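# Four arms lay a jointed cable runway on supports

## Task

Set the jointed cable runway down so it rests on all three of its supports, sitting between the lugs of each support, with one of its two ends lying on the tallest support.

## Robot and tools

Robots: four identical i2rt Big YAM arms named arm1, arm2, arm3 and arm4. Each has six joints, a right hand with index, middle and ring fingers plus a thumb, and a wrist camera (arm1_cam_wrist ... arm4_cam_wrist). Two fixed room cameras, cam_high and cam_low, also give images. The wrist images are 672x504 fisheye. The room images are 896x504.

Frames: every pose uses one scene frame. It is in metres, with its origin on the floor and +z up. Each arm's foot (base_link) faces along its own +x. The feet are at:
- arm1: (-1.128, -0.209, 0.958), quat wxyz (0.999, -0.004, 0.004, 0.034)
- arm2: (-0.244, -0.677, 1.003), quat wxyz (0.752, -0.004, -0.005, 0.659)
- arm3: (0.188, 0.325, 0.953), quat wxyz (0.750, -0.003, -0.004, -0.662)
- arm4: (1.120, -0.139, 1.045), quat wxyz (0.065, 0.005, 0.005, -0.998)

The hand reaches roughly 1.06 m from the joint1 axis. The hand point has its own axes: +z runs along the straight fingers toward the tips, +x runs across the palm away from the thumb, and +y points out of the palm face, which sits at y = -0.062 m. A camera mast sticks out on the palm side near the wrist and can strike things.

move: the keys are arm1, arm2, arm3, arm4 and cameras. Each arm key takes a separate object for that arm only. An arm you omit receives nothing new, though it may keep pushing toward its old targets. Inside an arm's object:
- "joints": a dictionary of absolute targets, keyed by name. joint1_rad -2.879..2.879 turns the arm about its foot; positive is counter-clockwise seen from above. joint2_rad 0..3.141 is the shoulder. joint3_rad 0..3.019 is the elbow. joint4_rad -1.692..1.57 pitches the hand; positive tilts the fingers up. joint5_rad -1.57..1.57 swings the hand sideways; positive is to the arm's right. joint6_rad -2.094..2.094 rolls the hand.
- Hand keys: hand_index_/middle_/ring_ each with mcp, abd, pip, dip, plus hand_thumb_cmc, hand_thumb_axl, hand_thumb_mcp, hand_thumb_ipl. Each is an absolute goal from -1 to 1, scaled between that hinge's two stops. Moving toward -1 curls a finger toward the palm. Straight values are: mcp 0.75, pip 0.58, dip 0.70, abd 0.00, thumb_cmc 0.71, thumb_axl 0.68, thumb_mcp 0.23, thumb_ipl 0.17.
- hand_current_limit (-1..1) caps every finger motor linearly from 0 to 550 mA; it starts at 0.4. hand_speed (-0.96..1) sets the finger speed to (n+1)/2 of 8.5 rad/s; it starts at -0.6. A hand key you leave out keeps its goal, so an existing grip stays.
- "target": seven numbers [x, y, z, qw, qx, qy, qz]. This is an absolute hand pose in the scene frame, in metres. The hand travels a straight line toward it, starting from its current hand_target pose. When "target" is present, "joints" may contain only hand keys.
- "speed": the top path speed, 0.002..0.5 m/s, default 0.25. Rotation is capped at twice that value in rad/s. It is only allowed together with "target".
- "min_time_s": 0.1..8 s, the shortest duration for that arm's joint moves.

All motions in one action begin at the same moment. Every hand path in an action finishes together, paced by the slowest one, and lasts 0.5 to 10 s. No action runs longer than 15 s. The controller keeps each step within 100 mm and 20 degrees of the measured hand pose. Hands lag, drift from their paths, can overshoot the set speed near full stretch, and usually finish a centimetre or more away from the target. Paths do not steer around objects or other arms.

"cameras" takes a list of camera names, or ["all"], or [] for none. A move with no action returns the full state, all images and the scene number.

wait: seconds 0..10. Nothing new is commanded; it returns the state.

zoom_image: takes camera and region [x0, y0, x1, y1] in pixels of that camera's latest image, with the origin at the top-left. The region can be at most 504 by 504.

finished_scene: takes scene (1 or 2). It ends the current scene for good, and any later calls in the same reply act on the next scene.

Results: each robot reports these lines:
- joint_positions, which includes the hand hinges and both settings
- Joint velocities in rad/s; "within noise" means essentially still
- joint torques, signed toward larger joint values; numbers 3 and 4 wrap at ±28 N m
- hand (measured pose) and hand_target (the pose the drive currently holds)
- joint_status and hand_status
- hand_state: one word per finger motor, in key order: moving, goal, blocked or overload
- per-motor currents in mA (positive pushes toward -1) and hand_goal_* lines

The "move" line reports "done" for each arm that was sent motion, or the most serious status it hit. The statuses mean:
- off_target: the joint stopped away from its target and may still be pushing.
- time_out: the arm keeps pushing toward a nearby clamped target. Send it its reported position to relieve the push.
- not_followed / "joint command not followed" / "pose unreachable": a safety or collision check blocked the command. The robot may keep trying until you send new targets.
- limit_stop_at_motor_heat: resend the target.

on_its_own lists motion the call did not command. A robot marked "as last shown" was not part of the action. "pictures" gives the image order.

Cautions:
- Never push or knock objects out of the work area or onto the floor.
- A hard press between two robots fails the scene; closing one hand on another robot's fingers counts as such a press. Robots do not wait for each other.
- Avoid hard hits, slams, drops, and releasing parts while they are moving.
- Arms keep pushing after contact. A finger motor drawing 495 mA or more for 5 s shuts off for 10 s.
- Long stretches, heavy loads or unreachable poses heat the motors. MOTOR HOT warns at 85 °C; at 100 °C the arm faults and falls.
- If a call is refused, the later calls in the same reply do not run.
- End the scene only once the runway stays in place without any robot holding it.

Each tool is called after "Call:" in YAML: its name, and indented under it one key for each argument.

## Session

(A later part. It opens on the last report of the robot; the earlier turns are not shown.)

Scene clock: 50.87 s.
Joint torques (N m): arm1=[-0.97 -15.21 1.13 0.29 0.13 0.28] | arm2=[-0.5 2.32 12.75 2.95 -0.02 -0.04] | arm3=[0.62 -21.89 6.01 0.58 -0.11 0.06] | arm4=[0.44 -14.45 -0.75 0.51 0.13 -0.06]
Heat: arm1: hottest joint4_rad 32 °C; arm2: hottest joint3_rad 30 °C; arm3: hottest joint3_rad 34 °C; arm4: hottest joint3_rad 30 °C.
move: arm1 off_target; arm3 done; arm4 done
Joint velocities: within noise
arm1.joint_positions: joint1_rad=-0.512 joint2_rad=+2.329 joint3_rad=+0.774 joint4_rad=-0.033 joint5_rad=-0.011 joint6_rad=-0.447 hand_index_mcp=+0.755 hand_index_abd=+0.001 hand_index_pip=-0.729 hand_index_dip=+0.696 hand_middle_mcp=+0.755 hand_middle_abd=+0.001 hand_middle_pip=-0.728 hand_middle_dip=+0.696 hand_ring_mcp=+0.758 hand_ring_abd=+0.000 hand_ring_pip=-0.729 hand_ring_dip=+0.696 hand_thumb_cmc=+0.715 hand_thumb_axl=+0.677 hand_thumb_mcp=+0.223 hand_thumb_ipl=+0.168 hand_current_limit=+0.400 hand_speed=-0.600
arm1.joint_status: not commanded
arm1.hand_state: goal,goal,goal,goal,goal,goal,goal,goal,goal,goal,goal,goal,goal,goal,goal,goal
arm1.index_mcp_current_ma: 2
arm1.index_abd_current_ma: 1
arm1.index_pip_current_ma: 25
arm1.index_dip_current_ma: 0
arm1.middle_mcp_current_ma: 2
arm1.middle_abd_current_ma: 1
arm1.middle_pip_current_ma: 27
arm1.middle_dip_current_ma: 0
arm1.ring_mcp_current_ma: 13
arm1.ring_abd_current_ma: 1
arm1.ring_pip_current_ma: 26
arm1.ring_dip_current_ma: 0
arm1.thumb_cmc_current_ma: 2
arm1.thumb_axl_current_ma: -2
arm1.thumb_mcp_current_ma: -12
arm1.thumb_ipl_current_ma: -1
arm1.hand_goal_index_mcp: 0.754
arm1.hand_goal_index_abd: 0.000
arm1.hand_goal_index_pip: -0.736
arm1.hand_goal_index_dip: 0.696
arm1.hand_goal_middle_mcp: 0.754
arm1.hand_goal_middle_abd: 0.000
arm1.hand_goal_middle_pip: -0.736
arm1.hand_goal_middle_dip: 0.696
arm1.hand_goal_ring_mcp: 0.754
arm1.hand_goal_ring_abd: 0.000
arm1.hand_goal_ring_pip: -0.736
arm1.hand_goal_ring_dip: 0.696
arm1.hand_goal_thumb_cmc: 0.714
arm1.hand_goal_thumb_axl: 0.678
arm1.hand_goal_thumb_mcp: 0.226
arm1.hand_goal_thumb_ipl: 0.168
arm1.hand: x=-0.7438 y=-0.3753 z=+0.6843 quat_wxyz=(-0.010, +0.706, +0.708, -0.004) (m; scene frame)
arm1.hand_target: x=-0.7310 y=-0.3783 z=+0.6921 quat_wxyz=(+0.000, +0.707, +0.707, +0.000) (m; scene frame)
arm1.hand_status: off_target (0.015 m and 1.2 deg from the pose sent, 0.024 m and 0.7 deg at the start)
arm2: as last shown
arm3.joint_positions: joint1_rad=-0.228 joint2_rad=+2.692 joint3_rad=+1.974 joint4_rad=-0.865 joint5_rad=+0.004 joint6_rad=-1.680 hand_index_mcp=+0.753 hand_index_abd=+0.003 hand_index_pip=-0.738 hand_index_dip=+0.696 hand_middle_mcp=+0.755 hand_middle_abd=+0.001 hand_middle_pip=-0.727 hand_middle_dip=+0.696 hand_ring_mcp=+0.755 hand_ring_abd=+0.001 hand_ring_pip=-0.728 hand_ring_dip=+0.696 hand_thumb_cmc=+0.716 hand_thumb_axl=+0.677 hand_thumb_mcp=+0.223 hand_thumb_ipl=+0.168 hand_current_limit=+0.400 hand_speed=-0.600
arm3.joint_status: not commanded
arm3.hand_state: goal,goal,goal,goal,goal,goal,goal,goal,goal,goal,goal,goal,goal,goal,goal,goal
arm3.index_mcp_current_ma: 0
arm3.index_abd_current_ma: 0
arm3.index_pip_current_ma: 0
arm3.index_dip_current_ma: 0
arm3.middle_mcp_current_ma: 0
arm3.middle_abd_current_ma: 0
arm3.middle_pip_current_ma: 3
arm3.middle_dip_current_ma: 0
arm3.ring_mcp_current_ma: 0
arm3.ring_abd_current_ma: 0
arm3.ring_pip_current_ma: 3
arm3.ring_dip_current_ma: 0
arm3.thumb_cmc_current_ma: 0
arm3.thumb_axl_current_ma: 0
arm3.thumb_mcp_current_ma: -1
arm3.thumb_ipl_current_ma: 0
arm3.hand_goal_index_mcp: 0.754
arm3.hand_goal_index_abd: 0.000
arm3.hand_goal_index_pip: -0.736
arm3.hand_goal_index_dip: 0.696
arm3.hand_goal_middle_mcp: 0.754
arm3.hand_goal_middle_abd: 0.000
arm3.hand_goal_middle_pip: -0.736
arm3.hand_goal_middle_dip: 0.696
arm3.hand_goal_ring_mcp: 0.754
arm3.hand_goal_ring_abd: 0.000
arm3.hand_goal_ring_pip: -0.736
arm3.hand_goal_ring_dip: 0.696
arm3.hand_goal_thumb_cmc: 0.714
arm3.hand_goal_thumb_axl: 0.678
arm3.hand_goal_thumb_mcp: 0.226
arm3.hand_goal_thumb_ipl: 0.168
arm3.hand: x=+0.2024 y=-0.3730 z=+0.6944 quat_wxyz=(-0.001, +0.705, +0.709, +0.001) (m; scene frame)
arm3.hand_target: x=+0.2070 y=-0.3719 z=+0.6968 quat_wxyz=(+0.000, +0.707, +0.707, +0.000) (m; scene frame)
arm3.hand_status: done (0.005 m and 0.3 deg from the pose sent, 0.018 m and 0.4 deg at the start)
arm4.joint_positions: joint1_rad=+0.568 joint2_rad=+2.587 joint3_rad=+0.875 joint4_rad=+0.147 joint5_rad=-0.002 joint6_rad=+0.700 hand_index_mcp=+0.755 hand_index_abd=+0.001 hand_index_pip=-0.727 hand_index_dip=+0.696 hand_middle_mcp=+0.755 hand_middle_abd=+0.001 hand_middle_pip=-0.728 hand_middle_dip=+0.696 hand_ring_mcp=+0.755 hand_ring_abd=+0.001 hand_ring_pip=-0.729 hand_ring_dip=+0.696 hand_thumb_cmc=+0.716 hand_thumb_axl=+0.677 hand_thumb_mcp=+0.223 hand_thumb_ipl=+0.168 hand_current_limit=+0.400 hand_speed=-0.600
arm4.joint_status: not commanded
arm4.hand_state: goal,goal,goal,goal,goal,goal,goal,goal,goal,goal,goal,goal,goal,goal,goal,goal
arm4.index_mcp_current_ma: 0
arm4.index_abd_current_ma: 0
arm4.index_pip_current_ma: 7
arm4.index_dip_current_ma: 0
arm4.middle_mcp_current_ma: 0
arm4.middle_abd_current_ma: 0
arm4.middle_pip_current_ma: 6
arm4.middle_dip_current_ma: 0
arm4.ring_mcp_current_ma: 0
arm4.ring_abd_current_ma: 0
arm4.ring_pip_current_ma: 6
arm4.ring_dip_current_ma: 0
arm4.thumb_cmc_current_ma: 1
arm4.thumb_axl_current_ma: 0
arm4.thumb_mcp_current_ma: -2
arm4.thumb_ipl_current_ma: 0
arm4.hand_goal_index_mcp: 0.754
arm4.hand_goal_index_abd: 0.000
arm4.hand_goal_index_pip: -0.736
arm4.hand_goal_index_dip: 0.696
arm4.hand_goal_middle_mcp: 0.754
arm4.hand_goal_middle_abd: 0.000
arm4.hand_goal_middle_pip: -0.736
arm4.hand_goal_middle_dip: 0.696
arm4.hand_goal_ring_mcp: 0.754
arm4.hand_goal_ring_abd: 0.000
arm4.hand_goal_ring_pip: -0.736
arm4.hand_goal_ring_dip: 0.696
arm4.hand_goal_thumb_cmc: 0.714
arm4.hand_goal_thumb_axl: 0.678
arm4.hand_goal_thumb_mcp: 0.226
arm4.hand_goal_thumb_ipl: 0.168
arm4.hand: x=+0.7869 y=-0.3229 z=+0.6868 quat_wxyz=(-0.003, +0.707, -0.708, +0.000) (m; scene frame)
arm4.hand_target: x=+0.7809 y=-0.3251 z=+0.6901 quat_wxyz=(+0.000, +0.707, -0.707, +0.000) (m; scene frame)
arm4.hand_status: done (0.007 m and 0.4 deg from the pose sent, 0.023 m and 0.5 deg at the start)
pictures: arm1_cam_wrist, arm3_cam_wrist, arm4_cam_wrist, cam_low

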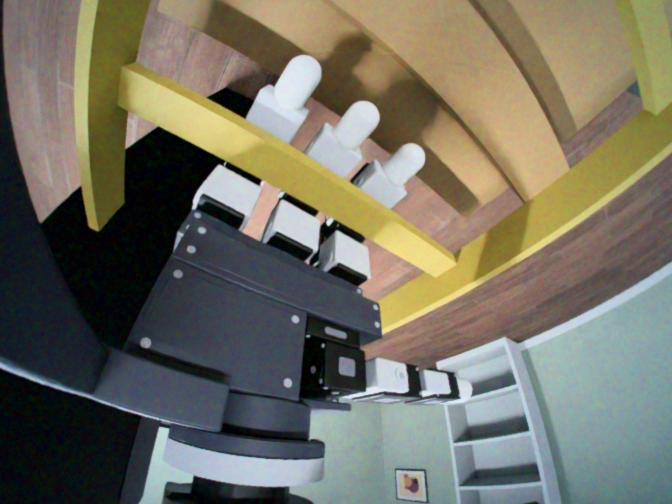

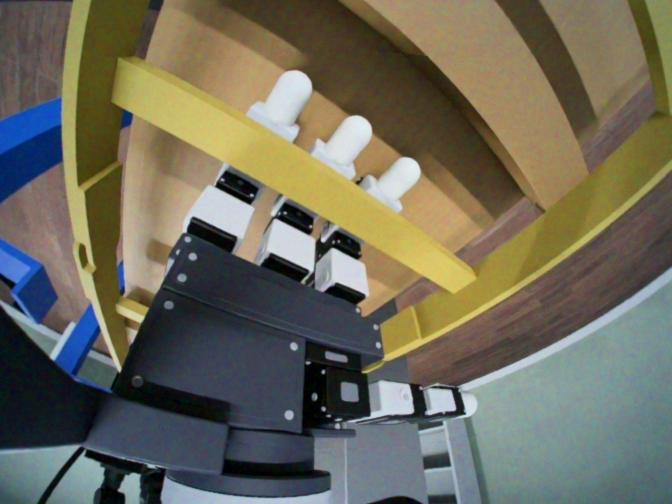

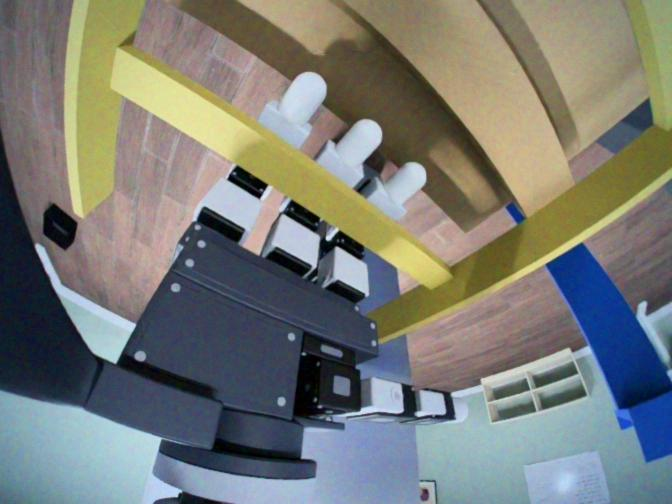

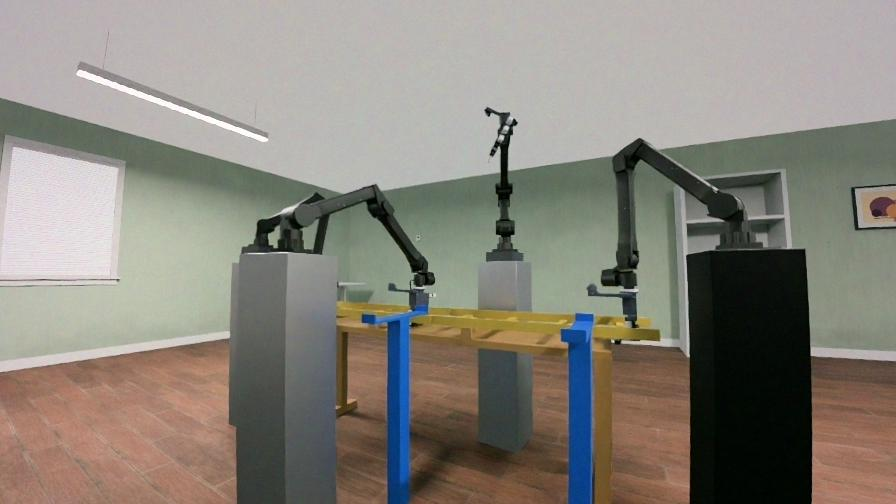

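Call:
move:
  arm1: {"target": [-0.735, -0.3785, 0.708, 0, 0.7071, 0.7071, 0], "speed": 0.04}
  arm3: {"target": [0.209, -0.374, 0.710, 0, 0.7071, 0.7071, 0], "speed": 0.04}
  arm4: {"target": [0.778, -0.327, 0.706, 0, 0.7071, -0.7071, 0], "speed": 0.04}
  cameras: ["arm1_cam_wrist", "arm3_cam_wrist", "arm4_cam_wrist", "cam_low"]

Call:
zoom_image:
  camera: "cam_low"
  region: [560, 270, 690, 380]

Scene clock: 52.27 s.
Joint torques (N m): arm1=[-1.32 -18.43 -0.8 0.03 0.13 0.21] | arm2=[-0.32 2.49 12.68 2.96 0 -0.04] | arm3=[0.62 -22.36 6.37 -0.13 -0.11 0.07] | arm4=[0.32 -16.97 -1.99 0.27 0.14 -0.06]
Heat: arm1: hottest joint4_rad 32 °C; arm2: hottest joint3_rad 30 °C; arm3: hottest joint3_rad 34 °C; arm4: hottest joint3_rad 30 °C.
move: arm1 off_target; arm3 done; arm4 off_target
Joint velocities: within noise
arm1.joint_positions: joint1_rad=-0.512 joint2_rad=+2.320 joint3_rad=+0.774 joint4_rad=-0.048 joint5_rad=-0.011 joint6_rad=-0.447 hand_index_mcp=+0.756 hand_index_abd=+0.001 hand_index_pip=-0.728 hand_index_dip=+0.696 hand_middle_mcp=+0.756 hand_middle_abd=+0.001 hand_middle_pip=-0.726 hand_middle_dip=+0.696 hand_ring_mcp=+0.761 hand_ring_abd=+0.000 hand_ring_pip=-0.728 hand_ring_dip=+0.696 hand_thumb_cmc=+0.715 hand_thumb_axl=+0.677 hand_thumb_mcp=+0.223 hand_thumb_ipl=+0.168 hand_current_limit=+0.400 hand_speed=-0.600
arm1.joint_status: not commanded
arm1.hand_state: goal,goal,goal,goal,goal,goal,goal,goal,goal,goal,goal,goal,goal,goal,goal,goal
arm1.index_mcp_current_ma: 5
arm1.index_abd_current_ma: 1
arm1.index_pip_current_ma: 29
arm1.index_dip_current_ma: 0
arm1.middle_mcp_current_ma: 5
arm1.middle_abd_current_ma: 1
arm1.middle_pip_current_ma: 35
arm1.middle_dip_current_ma: 0
arm1.ring_mcp_current_ma: 25
arm1.ring_abd_current_ma: 1
arm1.ring_pip_current_ma: 27
arm1.ring_dip_current_ma: 0
arm1.thumb_cmc_current_ma: 2
arm1.thumb_axl_current_ma: -2
arm1.thumb_mcp_current_ma: -12
arm1.thumb_ipl_current_ma: -1
arm1.hand_goal_index_mcp: 0.754
arm1.hand_goal_index_abd: 0.000
arm1.hand_goal_index_pip: -0.736
arm1.hand_goal_index_dip: 0.696
arm1.hand_goal_middle_mcp: 0.754
arm1.hand_goal_middle_abd: 0.000
arm1.hand_goal_middle_pip: -0.736
arm1.hand_goal_middle_dip: 0.696
arm1.hand_goal_ring_mcp: 0.754
arm1.hand_goal_ring_abd: 0.000
arm1.hand_goal_ring_pip: -0.736
arm1.hand_goal_ring_dip: 0.696
arm1.hand_goal_thumb_cmc: 0.714
arm1.hand_goal_thumb_axl: 0.678
arm1.hand_goal_thumb_mcp: 0.226
arm1.hand_goal_thumb_ipl: 0.168
arm1.hand: x=-0.7437 y=-0.3753 z=+0.6869 quat_wxyz=(-0.012, +0.706, +0.708, -0.004) (m; scene frame)
arm1.hand_target: x=-0.7350 y=-0.3783 z=+0.7068 quat_wxyz=(+0.000, +0.707, +0.707, +0.000) (m; scene frame)
arm1.hand_status: off_target (0.023 m and 1.5 deg from the pose sent, 0.026 m and 1.2 deg at the start)
arm2.joint_positions: joint1_rad=+0.482 joint2_rad=+0.629 joint3_rad=+1.380 joint4_rad=-1.145 joint5_rad=-0.021 joint6_rad=+1.074 hand_index_mcp=+0.755 hand_index_abd=+0.001 hand_index_pip=+0.577 hand_index_dip=+0.696 hand_middle_mcp=+0.755 hand_middle_abd=+0.001 hand_middle_pip=+0.577 hand_middle_dip=+0.696 hand_ring_mcp=+0.755 hand_ring_abd=+0.001 hand_ring_pip=+0.577 hand_ring_dip=+0.696 hand_thumb_cmc=+0.715 hand_thumb_axl=+0.677 hand_thumb_mcp=+0.226 hand_thumb_ipl=+0.168 hand_current_limit=+0.400 hand_speed=-0.600
arm2.joint_status: not commanded
arm2.hand_state: goal,goal,goal,goal,goal,goal,goal,goal,goal,goal,goal,goal,goal,goal,goal,goal
arm2.index_mcp_current_ma: 2
arm2.index_abd_current_ma: 1
arm2.index_pip_current_ma: 1
arm2.index_dip_current_ma: 0
arm2.middle_mcp_current_ma: 2
arm2.middle_abd_current_ma: 1
arm2.middle_pip_current_ma: 1
arm2.middle_dip_current_ma: 0
arm2.ring_mcp_current_ma: 2
arm2.ring_abd_current_ma: 1
arm2.ring_pip_current_ma: 1
arm2.ring_dip_current_ma: 0
arm2.thumb_cmc_current_ma: 2
arm2.thumb_axl_current_ma: -1
arm2.thumb_mcp_current_ma: 0
arm2.thumb_ipl_current_ma: -1
arm2.hand_goal_index_mcp: 0.754
arm2.hand_goal_index_abd: 0.000
arm2.hand_goal_index_pip: 0.576
arm2.hand_goal_index_dip: 0.696
arm2.hand_goal_middle_mcp: 0.754
arm2.hand_goal_middle_abd: 0.000
arm2.hand_goal_middle_pip: 0.576
arm2.hand_goal_middle_dip: 0.696
arm2.hand_goal_ring_mcp: 0.754
arm2.hand_goal_ring_abd: 0.000
arm2.hand_goal_ring_pip: 0.576
arm2.hand_goal_ring_dip: 0.696
arm2.hand_goal_thumb_cmc: 0.714
arm2.hand_goal_thumb_axl: 0.678
arm2.hand_goal_thumb_mcp: 0.226
arm2.hand_goal_thumb_ipl: 0.168
arm2.hand: x=-0.2674 y=-0.3925 z=+1.5945 quat_wxyz=(-0.364, +0.287, +0.782, +0.416) (m; scene frame)
arm2.hand_target: x=-0.2662 y=-0.3962 z=+1.6064 quat_wxyz=(-0.371, +0.284, +0.775, +0.424) (m; scene frame)
arm2.hand_status: not commanded
arm3.joint_positions: joint1_rad=-0.226 joint2_rad=+2.677 joint3_rad=+1.968 joint4_rad=-0.865 joint5_rad=+0.004 joint6_rad=-1.677 hand_index_mcp=+0.753 hand_index_abd=+0.003 hand_index_pip=-0.736 hand_index_dip=+0.696 hand_middle_mcp=+0.755 hand_middle_abd=+0.001 hand_middle_pip=-0.727 hand_middle_dip=+0.696 hand_ring_mcp=+0.760 hand_ring_abd=+0.002 hand_ring_pip=-0.726 hand_ring_dip=+0.696 hand_thumb_cmc=+0.716 hand_thumb_axl=+0.677 hand_thumb_mcp=+0.223 hand_thumb_ipl=+0.168 hand_current_limit=+0.400 hand_speed=-0.600
arm3.joint_status: not commanded
arm3.hand_state: goal,goal,goal,goal,goal,goal,goal,goal,goal,goal,goal,goal,goal,goal,goal,goal
arm3.index_mcp_current_ma: 0
arm3.index_abd_current_ma: 0
arm3.index_pip_current_ma: 0
arm3.index_dip_current_ma: 0
arm3.middle_mcp_current_ma: 0
arm3.middle_abd_current_ma: 0
arm3.middle_pip_current_ma: 3
arm3.middle_dip_current_ma: 0
arm3.ring_mcp_current_ma: 2
arm3.ring_abd_current_ma: 0
arm3.ring_pip_current_ma: 4
arm3.ring_dip_current_ma: 0
arm3.thumb_cmc_current_ma: 0
arm3.thumb_axl_current_ma: 0
arm3.thumb_mcp_current_ma: -1
arm3.thumb_ipl_current_ma: 0
arm3.hand_goal_index_mcp: 0.754
arm3.hand_goal_index_abd: 0.000
arm3.hand_goal_index_pip: -0.736
arm3.hand_goal_index_dip: 0.696
arm3.hand_goal_middle_mcp: 0.754
arm3.hand_goal_middle_abd: 0.000
arm3.hand_goal_middle_pip: -0.736
arm3.hand_goal_middle_dip: 0.696
arm3.hand_goal_ring_mcp: 0.754
arm3.hand_goal_ring_abd: 0.000
arm3.hand_goal_ring_pip: -0.736
arm3.hand_goal_ring_dip: 0.696
arm3.hand_goal_thumb_cmc: 0.714
arm3.hand_goal_thumb_axl: 0.678
arm3.hand_goal_thumb_mcp: 0.226
arm3.hand_goal_thumb_ipl: 0.168
arm3.hand: x=+0.2036 y=-0.3762 z=+0.7031 quat_wxyz=(+0.002, +0.705, +0.709, -0.003) (m; scene frame)
arm3.hand_target: x=+0.2089 y=-0.3740 z=+0.7099 quat_wxyz=(+0.000, +0.707, +0.707, +0.000) (m; scene frame)
arm3.hand_status: done (0.009 m and 0.5 deg from the pose sent, 0.017 m and 0.3 deg at the start)
arm4.joint_positions: joint1_rad=+0.567 joint2_rad=+2.572 joint3_rad=+0.875 joint4_rad=+0.125 joint5_rad=-0.002 joint6_rad=+0.698 hand_index_mcp=+0.756 hand_index_abd=+0.001 hand_index_pip=-0.727 hand_index_dip=+0.696 hand_middle_mcp=+0.759 hand_middle_abd=+0.001 hand_middle_pip=-0.725 hand_middle_dip=+0.696 hand_ring_mcp=+0.761 hand_ring_abd=+0.002 hand_ring_pip=-0.723 hand_ring_dip=+0.696 hand_thumb_cmc=+0.716 hand_thumb_axl=+0.677 hand_thumb_mcp=+0.223 hand_thumb_ipl=+0.168 hand_current_limit=+0.400 hand_speed=-0.600
arm4.joint_status: not commanded
arm4.hand_state: goal,goal,goal,goal,goal,goal,goal,goal,goal,goal,goal,goal,goal,goal,goal,goal
arm4.index_mcp_current_ma: 1
arm4.index_abd_current_ma: 0
arm4.index_pip_current_ma: 8
arm4.index_dip_current_ma: 0
arm4.middle_mcp_current_ma: 4
arm4.middle_abd_current_ma: 0
arm4.middle_pip_current_ma: 10
arm4.middle_dip_current_ma: 0
arm4.ring_mcp_current_ma: 6
arm4.ring_abd_current_ma: 1
arm4.ring_pip_current_ma: 14
arm4.ring_dip_current_ma: 0
arm4.thumb_cmc_current_ma: 1
arm4.thumb_axl_current_ma: 0
arm4.thumb_mcp_current_ma: -2
arm4.thumb_ipl_current_ma: 0
arm4.hand_goal_index_mcp: 0.754
arm4.hand_goal_index_abd: 0.000
arm4.hand_goal_index_pip: -0.736
arm4.hand_goal_index_dip: 0.696
arm4.hand_goal_middle_mcp: 0.754
arm4.hand_goal_middle_abd: 0.000
arm4.hand_goal_middle_pip: -0.736
arm4.hand_goal_middle_dip: 0.696
arm4.hand_goal_ring_mcp: 0.754
arm4.hand_goal_ring_abd: 0.000
arm4.hand_goal_ring_pip: -0.736
arm4.hand_goal_ring_dip: 0.696
arm4.hand_goal_thumb_cmc: 0.714
arm4.hand_goal_thumb_axl: 0.678
arm4.hand_goal_thumb_mcp: 0.226
arm4.hand_goal_thumb_ipl: 0.168
arm4.hand: x=+0.7853 y=-0.3240 z=+0.6910 quat_wxyz=(-0.007, +0.707, -0.707, +0.001) (m; scene frame)
arm4.hand_target: x=+0.7780 y=-0.3269 z=+0.7053 quat_wxyz=(+0.000, +0.707, -0.707, +0.000) (m; scene frame)
arm4.hand_status: off_target (0.017 m and 0.8 deg from the pose sent, 0.022 m and 0.4 deg at the start)
pictures: arm1_cam_wrist, arm3_cam_wrist, arm4_cam_wrist, cam_low

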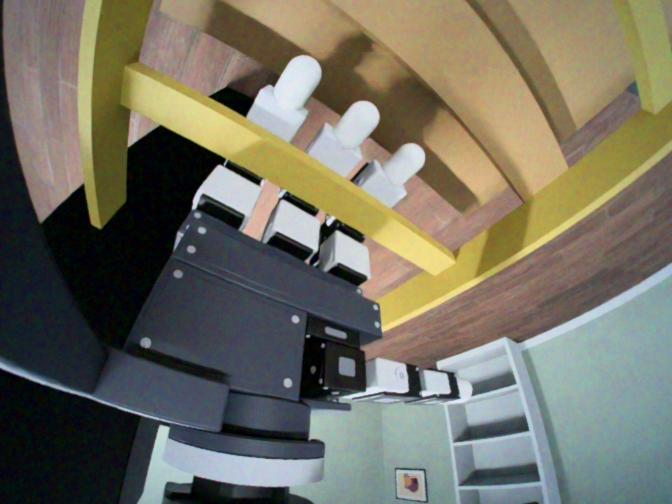

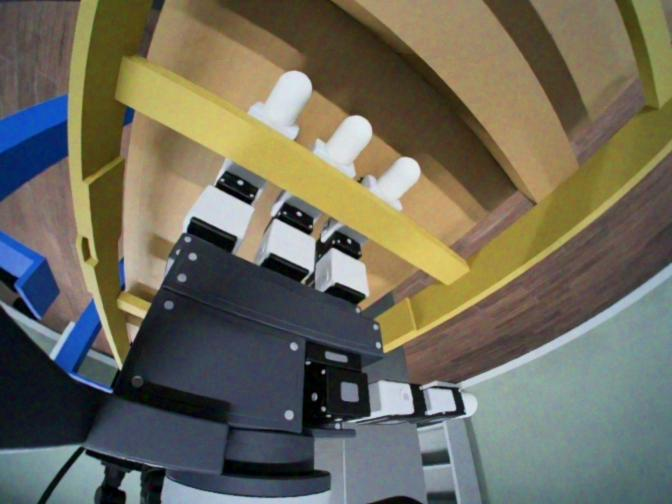

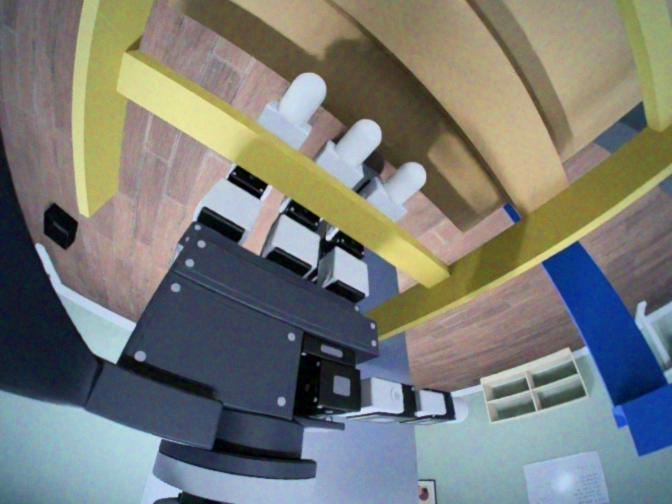

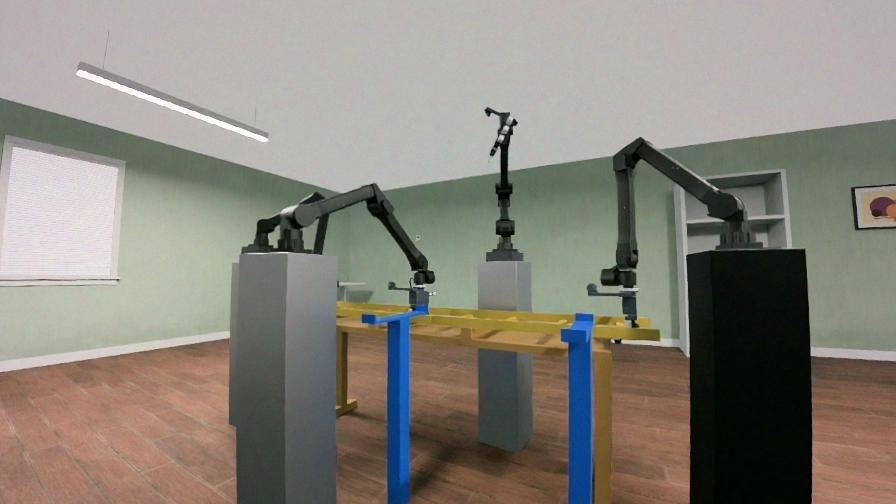

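Scaled by 3.877 from the camera's 896x504 image, which has a finer 1280x720 frame.

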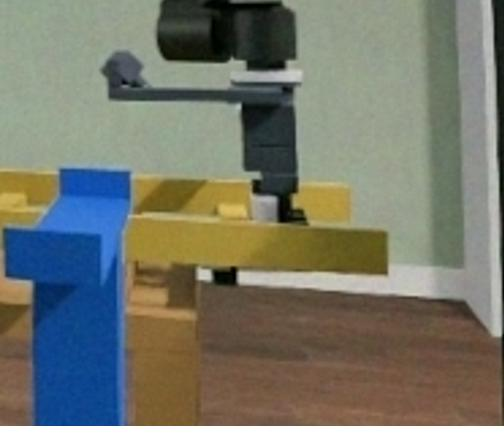

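Call:
move:
  arm1: {"joints": {"hand_thumb_cmc": -0.571}}
  arm3: {"joints": {"hand_thumb_cmc": -0.571}}
  arm4: {"joints": {"hand_thumb_cmc": -0.571}}

Call:
move:
  arm1: {"joints": {"hand_thumb_mcp": -0.787}}
  arm3: {"joints": {"hand_thumb_mcp": -0.787}}
  arm4: {"joints": {"hand_thumb_mcp": -0.787}}
  cameras: ["arm1_cam_wrist", "arm3_cam_wrist", "arm4_cam_wrist"]

Scene clock: 54.00 s.
Joint torques (N m): arm1=[-1.32 -18.49 -0.77 0.08 0.05 0.21] | arm2=[-0.44 2.37 12.72 2.97 0.01 -0.04] | arm3=[0.38 -22.36 6.3 -0.14 -0.17 0.04] | arm4=[0.38 -17.14 -1.94 0.34 0.14 -0.05]
Heat: arm1: hottest joint4_rad 32 °C; arm2: hottest joint3_rad 31 °C; arm3: hottest joint3_rad 34 °C; arm4: hottest joint3_rad 30 °C.
move: arm1 done; arm3 done; arm4 done
Joint velocities: within noise
arm1.joint_positions: joint1_rad=-0.512 joint2_rad=+2.320 joint3_rad=+0.774 joint4_rad=-0.048 joint5_rad=-0.011 joint6_rad=-0.447 hand_index_mcp=+0.756 hand_index_abd=+0.001 hand_index_pip=-0.728 hand_index_dip=+0.696 hand_middle_mcp=+0.756 hand_middle_abd=+0.001 hand_middle_pip=-0.726 hand_middle_dip=+0.696 hand_ring_mcp=+0.761 hand_ring_abd=+0.000 hand_ring_pip=-0.728 hand_ring_dip=+0.696 hand_thumb_cmc=-0.568 hand_thumb_axl=+0.677 hand_thumb_mcp=+0.223 hand_thumb_ipl=+0.168 hand_current_limit=+0.400 hand_speed=-0.600
arm1.joint_status: all done
arm1.hand_state: goal,goal,goal,goal,goal,goal,goal,goal,goal,goal,goal,goal,goal,goal,goal,goal
arm1.index_mcp_current_ma: 5
arm1.index_abd_current_ma: 1
arm1.index_pip_current_ma: 29
arm1.index_dip_current_ma: 0
arm1.middle_mcp_current_ma: 5
arm1.middle_abd_current_ma: 1
arm1.middle_pip_current_ma: 36
arm1.middle_dip_current_ma: 0
arm1.ring_mcp_current_ma: 25
arm1.ring_abd_current_ma: 1
arm1.ring_pip_current_ma: 28
arm1.ring_dip_current_ma: 0
arm1.thumb_cmc_current_ma: 7
arm1.thumb_axl_current_ma: -2
arm1.thumb_mcp_current_ma: -12
arm1.thumb_ipl_current_ma: -1
arm1.hand_goal_index_mcp: 0.754
arm1.hand_goal_index_abd: 0.000
arm1.hand_goal_index_pip: -0.736
arm1.hand_goal_index_dip: 0.696
arm1.hand_goal_middle_mcp: 0.754
arm1.hand_goal_middle_abd: 0.000
arm1.hand_goal_middle_pip: -0.736
arm1.hand_goal_middle_dip: 0.696
arm1.hand_goal_ring_mcp: 0.754
arm1.hand_goal_ring_abd: 0.000
arm1.hand_goal_ring_pip: -0.736
arm1.hand_goal_ring_dip: 0.696
arm1.hand_goal_thumb_cmc: -0.570
arm1.hand_goal_thumb_axl: 0.678
arm1.hand_goal_thumb_mcp: 0.226
arm1.hand_goal_thumb_ipl: 0.168
arm1.hand: x=-0.7437 y=-0.3753 z=+0.6869 quat_wxyz=(-0.012, +0.706, +0.708, -0.004) (m; scene frame)
arm1.hand_target: x=-0.7350 y=-0.3783 z=+0.7068 quat_wxyz=(+0.000, +0.707, +0.707, +0.000) (m; scene frame)
arm1.hand_status: not commanded
arm2: as last shown
arm3.joint_positions: joint1_rad=-0.226 joint2_rad=+2.677 joint3_rad=+1.968 joint4_rad=-0.865 joint5_rad=+0.004 joint6_rad=-1.676 hand_index_mcp=+0.753 hand_index_abd=+0.003 hand_index_pip=-0.736 hand_index_dip=+0.696 hand_middle_mcp=+0.755 hand_middle_abd=+0.001 hand_middle_pip=-0.727 hand_middle_dip=+0.696 hand_ring_mcp=+0.760 hand_ring_abd=+0.002 hand_ring_pip=-0.726 hand_ring_dip=+0.696 hand_thumb_cmc=-0.567 hand_thumb_axl=+0.677 hand_thumb_mcp=+0.223 hand_thumb_ipl=+0.168 hand_current_limit=+0.400 hand_speed=-0.600
arm3.joint_status: all done
arm3.hand_state: goal,goal,goal,goal,goal,goal,goal,goal,goal,goal,goal,goal,goal,goal,goal,goal
arm3.index_mcp_current_ma: 0
arm3.index_abd_current_ma: 0
arm3.index_pip_current_ma: 0
arm3.index_dip_current_ma: 0
arm3.middle_mcp_current_ma: 0
arm3.middle_abd_current_ma: 0
arm3.middle_pip_current_ma: 3
arm3.middle_dip_current_ma: 0
arm3.ring_mcp_current_ma: 2
arm3.ring_abd_current_ma: 0
arm3.ring_pip_current_ma: 4
arm3.ring_dip_current_ma: 0
arm3.thumb_cmc_current_ma: 0
arm3.thumb_axl_current_ma: 0
arm3.thumb_mcp_current_ma: -1
arm3.thumb_ipl_current_ma: 0
arm3.hand_goal_index_mcp: 0.754
arm3.hand_goal_index_abd: 0.000
arm3.hand_goal_index_pip: -0.736
arm3.hand_goal_index_dip: 0.696
arm3.hand_goal_middle_mcp: 0.754
arm3.hand_goal_middle_abd: 0.000
arm3.hand_goal_middle_pip: -0.736
arm3.hand_goal_middle_dip: 0.696
arm3.hand_goal_ring_mcp: 0.754
arm3.hand_goal_ring_abd: 0.000
arm3.hand_goal_ring_pip: -0.736
arm3.hand_goal_ring_dip: 0.696
arm3.hand_goal_thumb_cmc: -0.570
arm3.hand_goal_thumb_axl: 0.678
arm3.hand_goal_thumb_mcp: 0.226
arm3.hand_goal_thumb_ipl: 0.168
arm3.hand: x=+0.2036 y=-0.3763 z=+0.7031 quat_wxyz=(+0.002, +0.706, +0.708, -0.003) (m; scene frame)
arm3.hand_target: x=+0.2089 y=-0.3740 z=+0.7099 quat_wxyz=(+0.000, +0.707, +0.707, +0.000) (m; scene frame)
arm3.hand_status: not commanded
arm4.joint_positions: joint1_rad=+0.567 joint2_rad=+2.572 joint3_rad=+0.875 joint4_rad=+0.125 joint5_rad=-0.002 joint6_rad=+0.698 hand_index_mcp=+0.757 hand_index_abd=+0.001 hand_index_pip=-0.726 hand_index_dip=+0.696 hand_middle_mcp=+0.759 hand_middle_abd=+0.001 hand_middle_pip=-0.725 hand_middle_dip=+0.696 hand_ring_mcp=+0.761 hand_ring_abd=+0.002 hand_ring_pip=-0.723 hand_ring_dip=+0.696 hand_thumb_cmc=-0.567 hand_thumb_axl=+0.677 hand_thumb_mcp=+0.223 hand_thumb_ipl=+0.168 hand_current_limit=+0.400 hand_speed=-0.600
arm4.joint_status: all done
arm4.hand_state: goal,goal,goal,goal,goal,goal,goal,goal,goal,goal,goal,goal,goal,goal,goal,goal
arm4.index_mcp_current_ma: 1
arm4.index_abd_current_ma: 0
arm4.index_pip_current_ma: 9
arm4.index_dip_current_ma: 0
arm4.middle_mcp_current_ma: 4
arm4.middle_abd_current_ma: 0
arm4.middle_pip_current_ma: 11
arm4.middle_dip_current_ma: 0
arm4.ring_mcp_current_ma: 6
arm4.ring_abd_current_ma: 1
arm4.ring_pip_current_ma: 14
arm4.ring_dip_current_ma: 0
arm4.thumb_cmc_current_ma: 1
arm4.thumb_axl_current_ma: 0
arm4.thumb_mcp_current_ma: -2
arm4.thumb_ipl_current_ma: 0
arm4.hand_goal_index_mcp: 0.754
arm4.hand_goal_index_abd: 0.000
arm4.hand_goal_index_pip: -0.736
arm4.hand_goal_index_dip: 0.696
arm4.hand_goal_middle_mcp: 0.754
arm4.hand_goal_middle_abd: 0.000
arm4.hand_goal_middle_pip: -0.736
arm4.hand_goal_middle_dip: 0.696
arm4.hand_goal_ring_mcp: 0.754
arm4.hand_goal_ring_abd: 0.000
arm4.hand_goal_ring_pip: -0.736
arm4.hand_goal_ring_dip: 0.696
arm4.hand_goal_thumb_cmc: -0.570
arm4.hand_goal_thumb_axl: 0.678
arm4.hand_goal_thumb_mcp: 0.226
arm4.hand_goal_thumb_ipl: 0.168
arm4.hand: x=+0.7853 y=-0.3240 z=+0.6910 quat_wxyz=(-0.007, +0.707, -0.707, +0.001) (m; scene frame)
arm4.hand_target: x=+0.7781 y=-0.3269 z=+0.7053 quat_wxyz=(+0.000, +0.707, -0.707, +0.000) (m; scene frame)
arm4.hand_status: not commanded
pictures: none

Scene clock: 55.50 s.
Joint torques (N m): arm1=[-1.32 -18.43 -0.8 0.05 0.07 0.21] | arm2=[-0.38 2.43 12.72 2.97 0.01 -0.04] | arm3=[-0.38 -22.01 6.32 -0.2 0.05 0.05] | arm4=[0.26 -17.08 -1.92 0.31 0.11 -0.02]
Heat: arm1: hottest joint4_rad 32 °C; arm2: hottest joint3_rad 31 °C; arm3: hottest joint3_rad 34 °C; arm4: hottest joint2_rad 30 °C.
move: arm1 off_target; arm3 off_target; arm4 off_target
Joint velocities: within noise
arm1.joint_positions: joint1_rad=-0.512 joint2_rad=+2.319 joint3_rad=+0.774 joint4_rad=-0.048 joint5_rad=-0.011 joint6_rad=-0.447 hand_index_mcp=+0.759 hand_index_abd=+0.001 hand_index_pip=-0.728 hand_index_dip=+0.696 hand_middle_mcp=+0.759 hand_middle_abd=+0.001 hand_middle_pip=-0.725 hand_middle_dip=+0.696 hand_ring_mcp=+0.764 hand_ring_abd=+0.000 hand_ring_pip=-0.727 hand_ring_dip=+0.696 hand_thumb_cmc=-0.568 hand_thumb_axl=+0.677 hand_thumb_mcp=-0.726 hand_thumb_ipl=+0.179 hand_current_limit=+0.400 hand_speed=-0.600
arm1.joint_status: hand_thumb_mcp off_target (ended at -0.726, target -0.787)
arm1.hand_state: goal,goal,goal,goal,goal,goal,goal,goal,goal,goal,goal,goal,goal,goal,blocked,goal
arm1.index_mcp_current_ma: 17
arm1.index_abd_current_ma: 1
arm1.index_pip_current_ma: 29
arm1.index_dip_current_ma: 0
arm1.middle_mcp_current_ma: 17
arm1.middle_abd_current_ma: 1
arm1.middle_pip_current_ma: 38
arm1.middle_dip_current_ma: 0
arm1.ring_mcp_current_ma: 39
arm1.ring_abd_current_ma: 1
arm1.ring_pip_current_ma: 31
arm1.ring_dip_current_ma: 0
arm1.thumb_cmc_current_ma: 7
arm1.thumb_axl_current_ma: -2
arm1.thumb_mcp_current_ma: 337
arm1.thumb_ipl_current_ma: 53
arm1.hand_goal_index_mcp: 0.754
arm1.hand_goal_index_abd: 0.000
arm1.hand_goal_index_pip: -0.736
arm1.hand_goal_index_dip: 0.696
arm1.hand_goal_middle_mcp: 0.754
arm1.hand_goal_middle_abd: 0.000
arm1.hand_goal_middle_pip: -0.736
arm1.hand_goal_middle_dip: 0.696
arm1.hand_goal_ring_mcp: 0.754
arm1.hand_goal_ring_abd: 0.000
arm1.hand_goal_ring_pip: -0.736
arm1.hand_goal_ring_dip: 0.696
arm1.hand_goal_thumb_cmc: -0.570
arm1.hand_goal_thumb_axl: 0.678
arm1.hand_goal_thumb_mcp: -0.786
arm1.hand_goal_thumb_ipl: 0.168
arm1.hand: x=-0.7436 y=-0.3754 z=+0.6870 quat_wxyz=(-0.012, +0.706, +0.708, -0.004) (m; scene frame)
arm1.hand_target: x=-0.7349 y=-0.3784 z=+0.7069 quat_wxyz=(+0.000, +0.707, +0.707, +0.000) (m; scene frame)
arm1.hand_status: not commanded
arm2: as last shown
arm3.joint_positions: joint1_rad=-0.214 joint2_rad=+2.676 joint3_rad=+1.968 joint4_rad=-0.865 joint5_rad=-0.002 joint6_rad=-1.676 hand_index_mcp=+0.754 hand_index_abd=+0.003 hand_index_pip=-0.736 hand_index_dip=+0.696 hand_middle_mcp=+0.756 hand_middle_abd=+0.001 hand_middle_pip=-0.727 hand_middle_dip=+0.696 hand_ring_mcp=+0.780 hand_ring_abd=+0.010 hand_ring_pip=-0.721 hand_ring_dip=+0.696 hand_thumb_cmc=-0.571 hand_thumb_axl=+0.670 hand_thumb_mcp=-0.718 hand_thumb_ipl=+0.186 hand_current_limit=+0.400 hand_speed=-0.600
arm3.joint_status: hand_thumb_mcp off_target (ended at -0.718, target -0.787)
arm3.hand_state: goal,goal,goal,goal,goal,goal,goal,goal,blocked,goal,goal,goal,goal,goal,blocked,goal
arm3.index_mcp_current_ma: 0
arm3.index_abd_current_ma: 0
arm3.index_pip_current_ma: 0
arm3.index_dip_current_ma: 0
arm3.middle_mcp_current_ma: 0
arm3.middle_abd_current_ma: 0
arm3.middle_pip_current_ma: 3
arm3.middle_dip_current_ma: 0
arm3.ring_mcp_current_ma: 23
arm3.ring_abd_current_ma: 3
arm3.ring_pip_current_ma: 8
arm3.ring_dip_current_ma: 0
arm3.thumb_cmc_current_ma: 0
arm3.thumb_axl_current_ma: -4
arm3.thumb_mcp_current_ma: 167
arm3.thumb_ipl_current_ma: 19
arm3.hand_goal_index_mcp: 0.754
arm3.hand_goal_index_abd: 0.000
arm3.hand_goal_index_pip: -0.736
arm3.hand_goal_index_dip: 0.696
arm3.hand_goal_middle_mcp: 0.754
arm3.hand_goal_middle_abd: 0.000
arm3.hand_goal_middle_pip: -0.736
arm3.hand_goal_middle_dip: 0.696
arm3.hand_goal_ring_mcp: 0.754
arm3.hand_goal_ring_abd: 0.000
arm3.hand_goal_ring_pip: -0.736
arm3.hand_goal_ring_dip: 0.696
arm3.hand_goal_thumb_cmc: -0.570
arm3.hand_goal_thumb_axl: 0.678
arm3.hand_goal_thumb_mcp: -0.786
arm3.hand_goal_thumb_ipl: 0.168
arm3.hand: x=+0.2125 y=-0.3766 z=+0.7044 quat_wxyz=(+0.004, +0.702, +0.712, -0.001) (m; scene frame)
arm3.hand_target: x=+0.2090 y=-0.3741 z=+0.7100 quat_wxyz=(+0.000, +0.707, +0.707, +0.000) (m; scene frame)
arm3.hand_status: not commanded
arm4.joint_positions: joint1_rad=+0.567 joint2_rad=+2.572 joint3_rad=+0.875 joint4_rad=+0.125 joint5_rad=-0.002 joint6_rad=+0.695 hand_index_mcp=+0.767 hand_index_abd=+0.001 hand_index_pip=-0.726 hand_index_dip=+0.696 hand_middle_mcp=+0.767 hand_middle_abd=+0.001 hand_middle_pip=-0.724 hand_middle_dip=+0.696 hand_ring_mcp=+0.766 hand_ring_abd=+0.002 hand_ring_pip=-0.721 hand_ring_dip=+0.696 hand_thumb_cmc=-0.567 hand_thumb_axl=+0.678 hand_thumb_mcp=-0.708 hand_thumb_ipl=+0.187 hand_current_limit=+0.400 hand_speed=-0.600
arm4.joint_status: hand_thumb_mcp off_target (ended at -0.708, target -0.787)
arm4.hand_state: goal,goal,goal,goal,goal,goal,goal,goal,goal,goal,goal,goal,goal,goal,blocked,goal
arm4.index_mcp_current_ma: 15
arm4.index_abd_current_ma: 0
arm4.index_pip_current_ma: 10
arm4.index_dip_current_ma: 0
arm4.middle_mcp_current_ma: 15
arm4.middle_abd_current_ma: 0
arm4.middle_pip_current_ma: 12
arm4.middle_dip_current_ma: 0
arm4.ring_mcp_current_ma: 14
arm4.ring_abd_current_ma: 1
arm4.ring_pip_current_ma: 17
arm4.ring_dip_current_ma: 0
arm4.thumb_cmc_current_ma: 1
arm4.thumb_axl_current_ma: 0
arm4.thumb_mcp_current_ma: 283
arm4.thumb_ipl_current_ma: 37
arm4.hand_goal_index_mcp: 0.754
arm4.hand_goal_index_abd: 0.000
arm4.hand_goal_index_pip: -0.736
arm4.hand_goal_index_dip: 0.696
arm4.hand_goal_middle_mcp: 0.754
arm4.hand_goal_middle_abd: 0.000
arm4.hand_goal_middle_pip: -0.736
arm4.hand_goal_middle_dip: 0.696
arm4.hand_goal_ring_mcp: 0.754
arm4.hand_goal_ring_abd: 0.000
arm4.hand_goal_ring_pip: -0.736
arm4.hand_goal_ring_dip: 0.696
arm4.hand_goal_thumb_cmc: -0.570
arm4.hand_goal_thumb_axl: 0.678
arm4.hand_goal_thumb_mcp: -0.786
arm4.hand_goal_thumb_ipl: 0.168
arm4.hand: x=+0.7849 y=-0.3245 z=+0.6913 quat_wxyz=(-0.006, +0.708, -0.706, +0.001) (m; scene frame)
arm4.hand_target: x=+0.7781 y=-0.3270 z=+0.7054 quat_wxyz=(+0.000, +0.707, -0.707, +0.000) (m; scene frame)
arm4.hand_status: not commanded
pictures: arm1_cam_wrist, arm3_cam_wrist, arm4_cam_wrist

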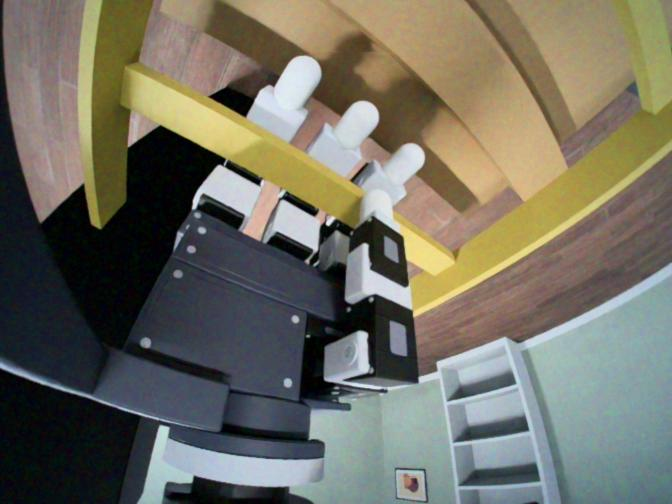

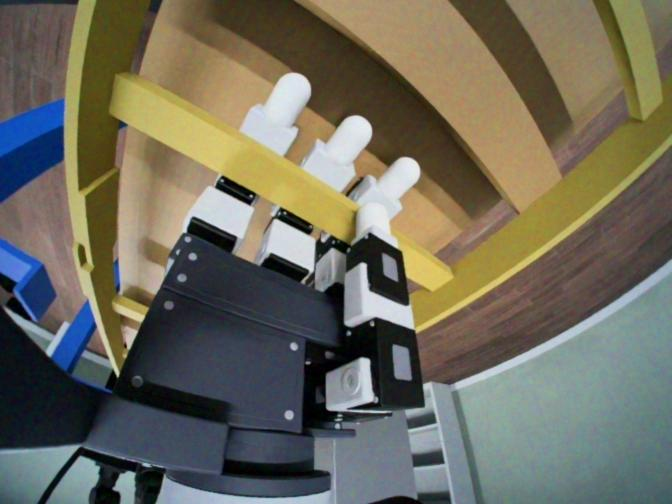

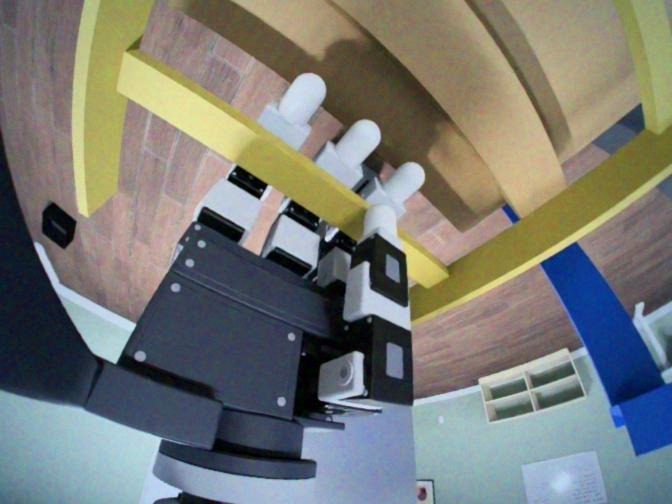

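Call:
move:
  arm1: {"joints": {"hand_index_dip": -0.1, "hand_middle_dip": -0.1, "hand_ring_dip": -0.1, "hand_index_pip": -0.80, "hand_middle_pip": -0.80, "hand_ring_pip": -0.80}}
  arm3: {"joints": {"hand_index_dip": -0.1, "hand_middle_dip": -0.1, "hand_ring_dip": -0.1, "hand_index_pip": -0.80, "hand_middle_pip": -0.80, "hand_ring_pip": -0.80}}
  arm4: {"joints": {"hand_index_dip": -0.1, "hand_middle_dip": -0.1, "hand_ring_dip": -0.1, "hand_index_pip": -0.80, "hand_middle_pip": -0.80, "hand_ring_pip": -0.80}}
  cameras: ["arm1_cam_wrist", "arm3_cam_wrist", "arm4_cam_wrist"]

Scene clock: 56.77 s.
Joint torques (N m): arm1=[-1.44 -18.32 -0.77 0.17 0.07 0.44] | arm2=[-0.38 2.55 12.71 2.95 0 -0.03] | arm3=[-0.85 -22.12 6.58 -0.24 0.13 -0.01] | arm4=[0.97 -17.14 -2.47 0.34 -0.08 0.04]
Heat: arm1: hottest joint4_rad 32 °C; arm2: hottest joint3_rad 31 °C; arm3: hottest joint3_rad 34 °C; arm4: hottest joint2_rad 30 °C.
move: arm1 off_target; arm3 off_target; arm4 off_target
Joint velocities: within noise
arm1.joint_positions: joint1_rad=-0.510 joint2_rad=+2.318 joint3_rad=+0.774 joint4_rad=-0.051 joint5_rad=-0.011 joint6_rad=-0.467 hand_index_mcp=+0.770 hand_index_abd=-0.002 hand_index_pip=-0.714 hand_index_dip=+0.023 hand_middle_mcp=+0.776 hand_middle_abd=-0.002 hand_middle_pip=-0.704 hand_middle_dip=-0.027 hand_ring_mcp=+0.783 hand_ring_abd=-0.001 hand_ring_pip=-0.708 hand_ring_dip=-0.028 hand_thumb_cmc=-0.568 hand_thumb_axl=+0.679 hand_thumb_mcp=-0.740 hand_thumb_ipl=+0.180 hand_current_limit=+0.400 hand_speed=-0.600
arm1.joint_status: hand_index_pip off_target (ended at -0.714, target -0.800); hand_index_dip off_target (ended at +0.023, target -0.100); hand_middle_pip off_target (ended at -0.704, target -0.800); hand_middle_dip off_target (ended at -0.027, target -0.100); hand_ring_pip off_target (ended at -0.708, target -0.800); hand_ring_dip off_target (ended at -0.028, target -0.100)
arm1.hand_state: goal,goal,blocked,blocked,blocked,goal,blocked,blocked,blocked,goal,blocked,blocked,goal,goal,blocked,goal
arm1.index_mcp_current_ma: 65
arm1.index_abd_current_ma: -4
arm1.index_pip_current_ma: 379
arm1.index_dip_current_ma: 385
arm1.middle_mcp_current_ma: 92
arm1.middle_abd_current_ma: -4
arm1.middle_pip_current_ma: 385
arm1.middle_dip_current_ma: 318
arm1.ring_mcp_current_ma: 125
arm1.ring_abd_current_ma: -3
arm1.ring_pip_current_ma: 385
arm1.ring_dip_current_ma: 313
arm1.thumb_cmc_current_ma: 7
arm1.thumb_axl_current_ma: 5
arm1.thumb_mcp_current_ma: 255
arm1.thumb_ipl_current_ma: 59
arm1.hand_goal_index_mcp: 0.754
arm1.hand_goal_index_abd: 0.000
arm1.hand_goal_index_pip: -0.800
arm1.hand_goal_index_dip: -0.100
arm1.hand_goal_middle_mcp: 0.754
arm1.hand_goal_middle_abd: 0.000
arm1.hand_goal_middle_pip: -0.800
arm1.hand_goal_middle_dip: -0.100
arm1.hand_goal_ring_mcp: 0.754
arm1.hand_goal_ring_abd: 0.000
arm1.hand_goal_ring_pip: -0.800
arm1.hand_goal_ring_dip: -0.100
arm1.hand_goal_thumb_cmc: -0.570
arm1.hand_goal_thumb_axl: 0.678
arm1.hand_goal_thumb_mcp: -0.786
arm1.hand_goal_thumb_ipl: 0.168
arm1.hand: x=-0.7431 y=-0.3730 z=+0.6873 quat_wxyz=(-0.013, +0.698, +0.716, -0.005) (m; scene frame)
arm1.hand_target: x=-0.7350 y=-0.3784 z=+0.7068 quat_wxyz=(+0.000, +0.707, +0.707, +0.000) (m; scene frame)
arm1.hand_status: not commanded
arm2: as last shown
arm3.joint_positions: joint1_rad=-0.209 joint2_rad=+2.676 joint3_rad=+1.964 joint4_rad=-0.862 joint5_rad=-0.004 joint6_rad=-1.669 hand_index_mcp=+0.772 hand_index_abd=+0.003 hand_index_pip=-0.724 hand_index_dip=+0.017 hand_middle_mcp=+0.775 hand_middle_abd=+0.003 hand_middle_pip=-0.718 hand_middle_dip=-0.026 hand_ring_mcp=+0.779 hand_ring_abd=+0.011 hand_ring_pip=-0.709 hand_ring_dip=-0.010 hand_thumb_cmc=-0.571 hand_thumb_axl=+0.674 hand_thumb_mcp=-0.739 hand_thumb_ipl=+0.186 hand_current_limit=+0.400 hand_speed=-0.600
arm3.joint_status: hand_index_pip off_target (ended at -0.724, target -0.800); hand_index_dip off_target (ended at +0.017, target -0.100); hand_middle_pip off_target (ended at -0.718, target -0.800); hand_middle_dip off_target (ended at -0.026, target -0.100); hand_ring_pip off_target (ended at -0.709, target -0.800); hand_ring_dip off_target (ended at -0.010, target -0.100)
arm3.hand_state: goal,goal,blocked,blocked,blocked,goal,blocked,blocked,blocked,goal,blocked,blocked,goal,goal,blocked,goal
arm3.index_mcp_current_ma: 12
arm3.index_abd_current_ma: 0
arm3.index_pip_current_ma: 129
arm3.index_dip_current_ma: 274
arm3.middle_mcp_current_ma: 17
arm3.middle_abd_current_ma: 0
arm3.middle_pip_current_ma: 146
arm3.middle_dip_current_ma: 126
arm3.ring_mcp_current_ma: 21
arm3.ring_abd_current_ma: 4
arm3.ring_pip_current_ma: 175
arm3.ring_dip_current_ma: 174
arm3.thumb_cmc_current_ma: 0
arm3.thumb_axl_current_ma: -1
arm3.thumb_mcp_current_ma: 87
arm3.thumb_ipl_current_ma: 18
arm3.hand_goal_index_mcp: 0.754
arm3.hand_goal_index_abd: 0.000
arm3.hand_goal_index_pip: -0.800
arm3.hand_goal_index_dip: -0.100
arm3.hand_goal_middle_mcp: 0.754
arm3.hand_goal_middle_abd: 0.000
arm3.hand_goal_middle_pip: -0.800
arm3.hand_goal_middle_dip: -0.100
arm3.hand_goal_ring_mcp: 0.754
arm3.hand_goal_ring_abd: 0.000
arm3.hand_goal_ring_pip: -0.800
arm3.hand_goal_ring_dip: -0.100
arm3.hand_goal_thumb_cmc: -0.570
arm3.hand_goal_thumb_axl: 0.678
arm3.hand_goal_thumb_mcp: -0.786
arm3.hand_goal_thumb_ipl: 0.168
arm3.on_its_own: hand_thumb_mcp moved -0.022 toward your old target -0.787
arm3.hand: x=+0.2169 y=-0.3757 z=+0.7034 quat_wxyz=(+0.005, +0.702, +0.712, +0.000) (m; scene frame)
arm3.hand_target: x=+0.2090 y=-0.3742 z=+0.7100 quat_wxyz=(+0.000, +0.707, +0.707, +0.000) (m; scene frame)
arm3.hand_status: not commanded
arm4.joint_positions: joint1_rad=+0.559 joint2_rad=+2.572 joint3_rad=+0.884 joint4_rad=+0.125 joint5_rad=+0.002 joint6_rad=+0.688 hand_index_mcp=+0.785 hand_index_abd=+0.001 hand_index_pip=-0.718 hand_index_dip=-0.005 hand_middle_mcp=+0.787 hand_middle_abd=+0.002 hand_middle_pip=-0.717 hand_middle_dip=-0.019 hand_ring_mcp=+0.789 hand_ring_abd=+0.002 hand_ring_pip=-0.717 hand_ring_dip=-0.020 hand_thumb_cmc=-0.568 hand_thumb_axl=+0.677 hand_thumb_mcp=-0.747 hand_thumb_ipl=+0.187 hand_current_limit=+0.400 hand_speed=-0.600
arm4.joint_status: hand_index_pip off_target (ended at -0.718, target -0.800); hand_index_dip off_target (ended at -0.005, target -0.100); hand_middle_pip off_target (ended at -0.717, target -0.800); hand_middle_dip off_target (ended at -0.019, target -0.100); hand_ring_pip off_target (ended at -0.717, target -0.800); hand_ring_dip off_target (ended at -0.020, target -0.100)
arm4.hand_state: blocked,goal,blocked,blocked,blocked,goal,blocked,blocked,blocked,goal,blocked,blocked,goal,goal,blocked,goal
arm4.index_mcp_current_ma: 55
arm4.index_abd_current_ma: 0
arm4.index_pip_current_ma: 208
arm4.index_dip_current_ma: 258
arm4.middle_mcp_current_ma: 60
arm4.middle_abd_current_ma: 0
arm4.middle_pip_current_ma: 210
arm4.middle_dip_current_ma: 206
arm4.ring_mcp_current_ma: 65
arm4.ring_abd_current_ma: 1
arm4.ring_pip_current_ma: 212
arm4.ring_dip_current_ma: 202
arm4.thumb_cmc_current_ma: 1
arm4.thumb_axl_current_ma: 0
arm4.thumb_mcp_current_ma: 100
arm4.thumb_ipl_current_ma: 37
arm4.hand_goal_index_mcp: 0.754
arm4.hand_goal_index_abd: 0.000
arm4.hand_goal_index_pip: -0.800
arm4.hand_goal_index_dip: -0.100
arm4.hand_goal_middle_mcp: 0.754
arm4.hand_goal_middle_abd: 0.000
arm4.hand_goal_middle_pip: -0.800
arm4.hand_goal_middle_dip: -0.100
arm4.hand_goal_ring_mcp: 0.754
arm4.hand_goal_ring_abd: 0.000
arm4.hand_goal_ring_pip: -0.800
arm4.hand_goal_ring_dip: -0.100
arm4.hand_goal_thumb_cmc: -0.570
arm4.hand_goal_thumb_axl: 0.678
arm4.hand_goal_thumb_mcp: -0.786
arm4.hand_goal_thumb_ipl: 0.168
arm4.on_its_own: hand_thumb_mcp moved -0.039 toward your old target -0.787
arm4.hand: x=+0.7787 y=-0.3254 z=+0.6916 quat_wxyz=(-0.002, +0.708, -0.706, -0.002) (m; scene frame)
arm4.hand_target: x=+0.7781 y=-0.3269 z=+0.7054 quat_wxyz=(+0.000, +0.707, -0.707, +0.000) (m; scene frame)
arm4.hand_status: not commanded
pictures: arm1_cam_wrist, arm3_cam_wrist, arm4_cam_wrist

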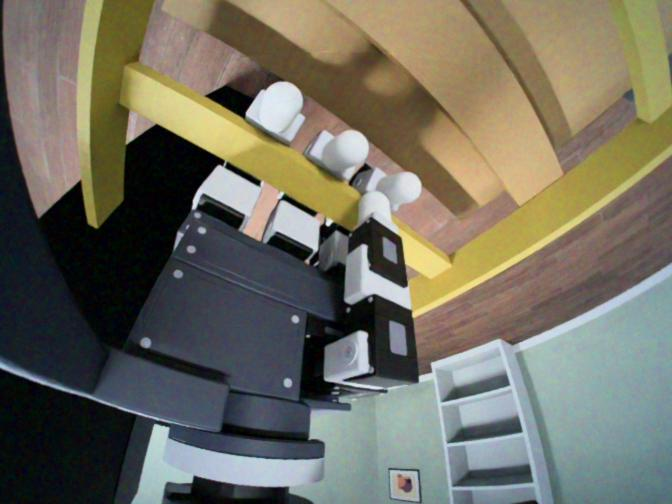

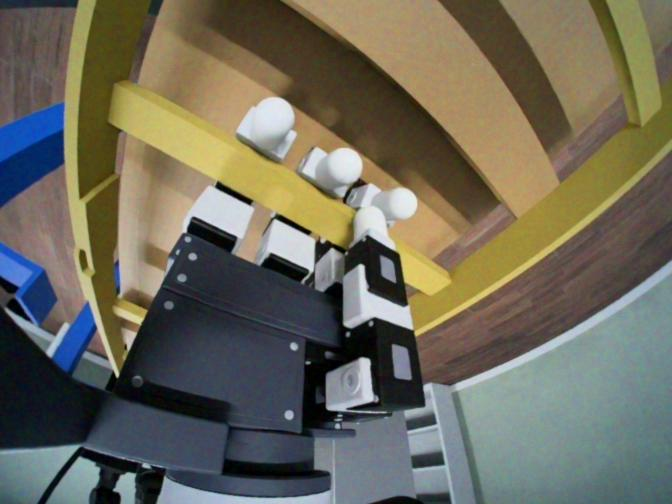

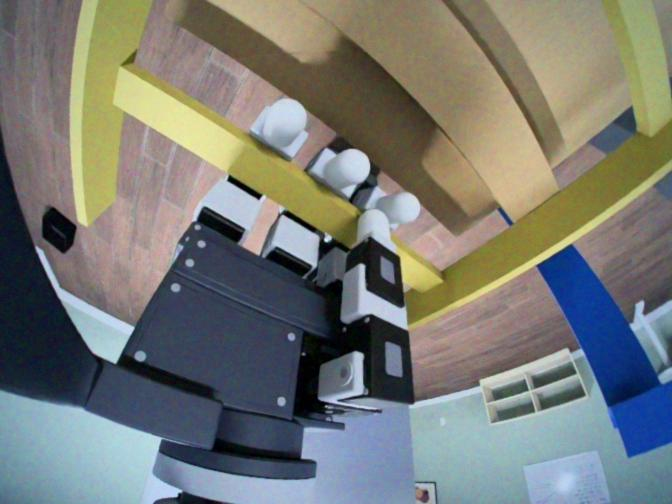

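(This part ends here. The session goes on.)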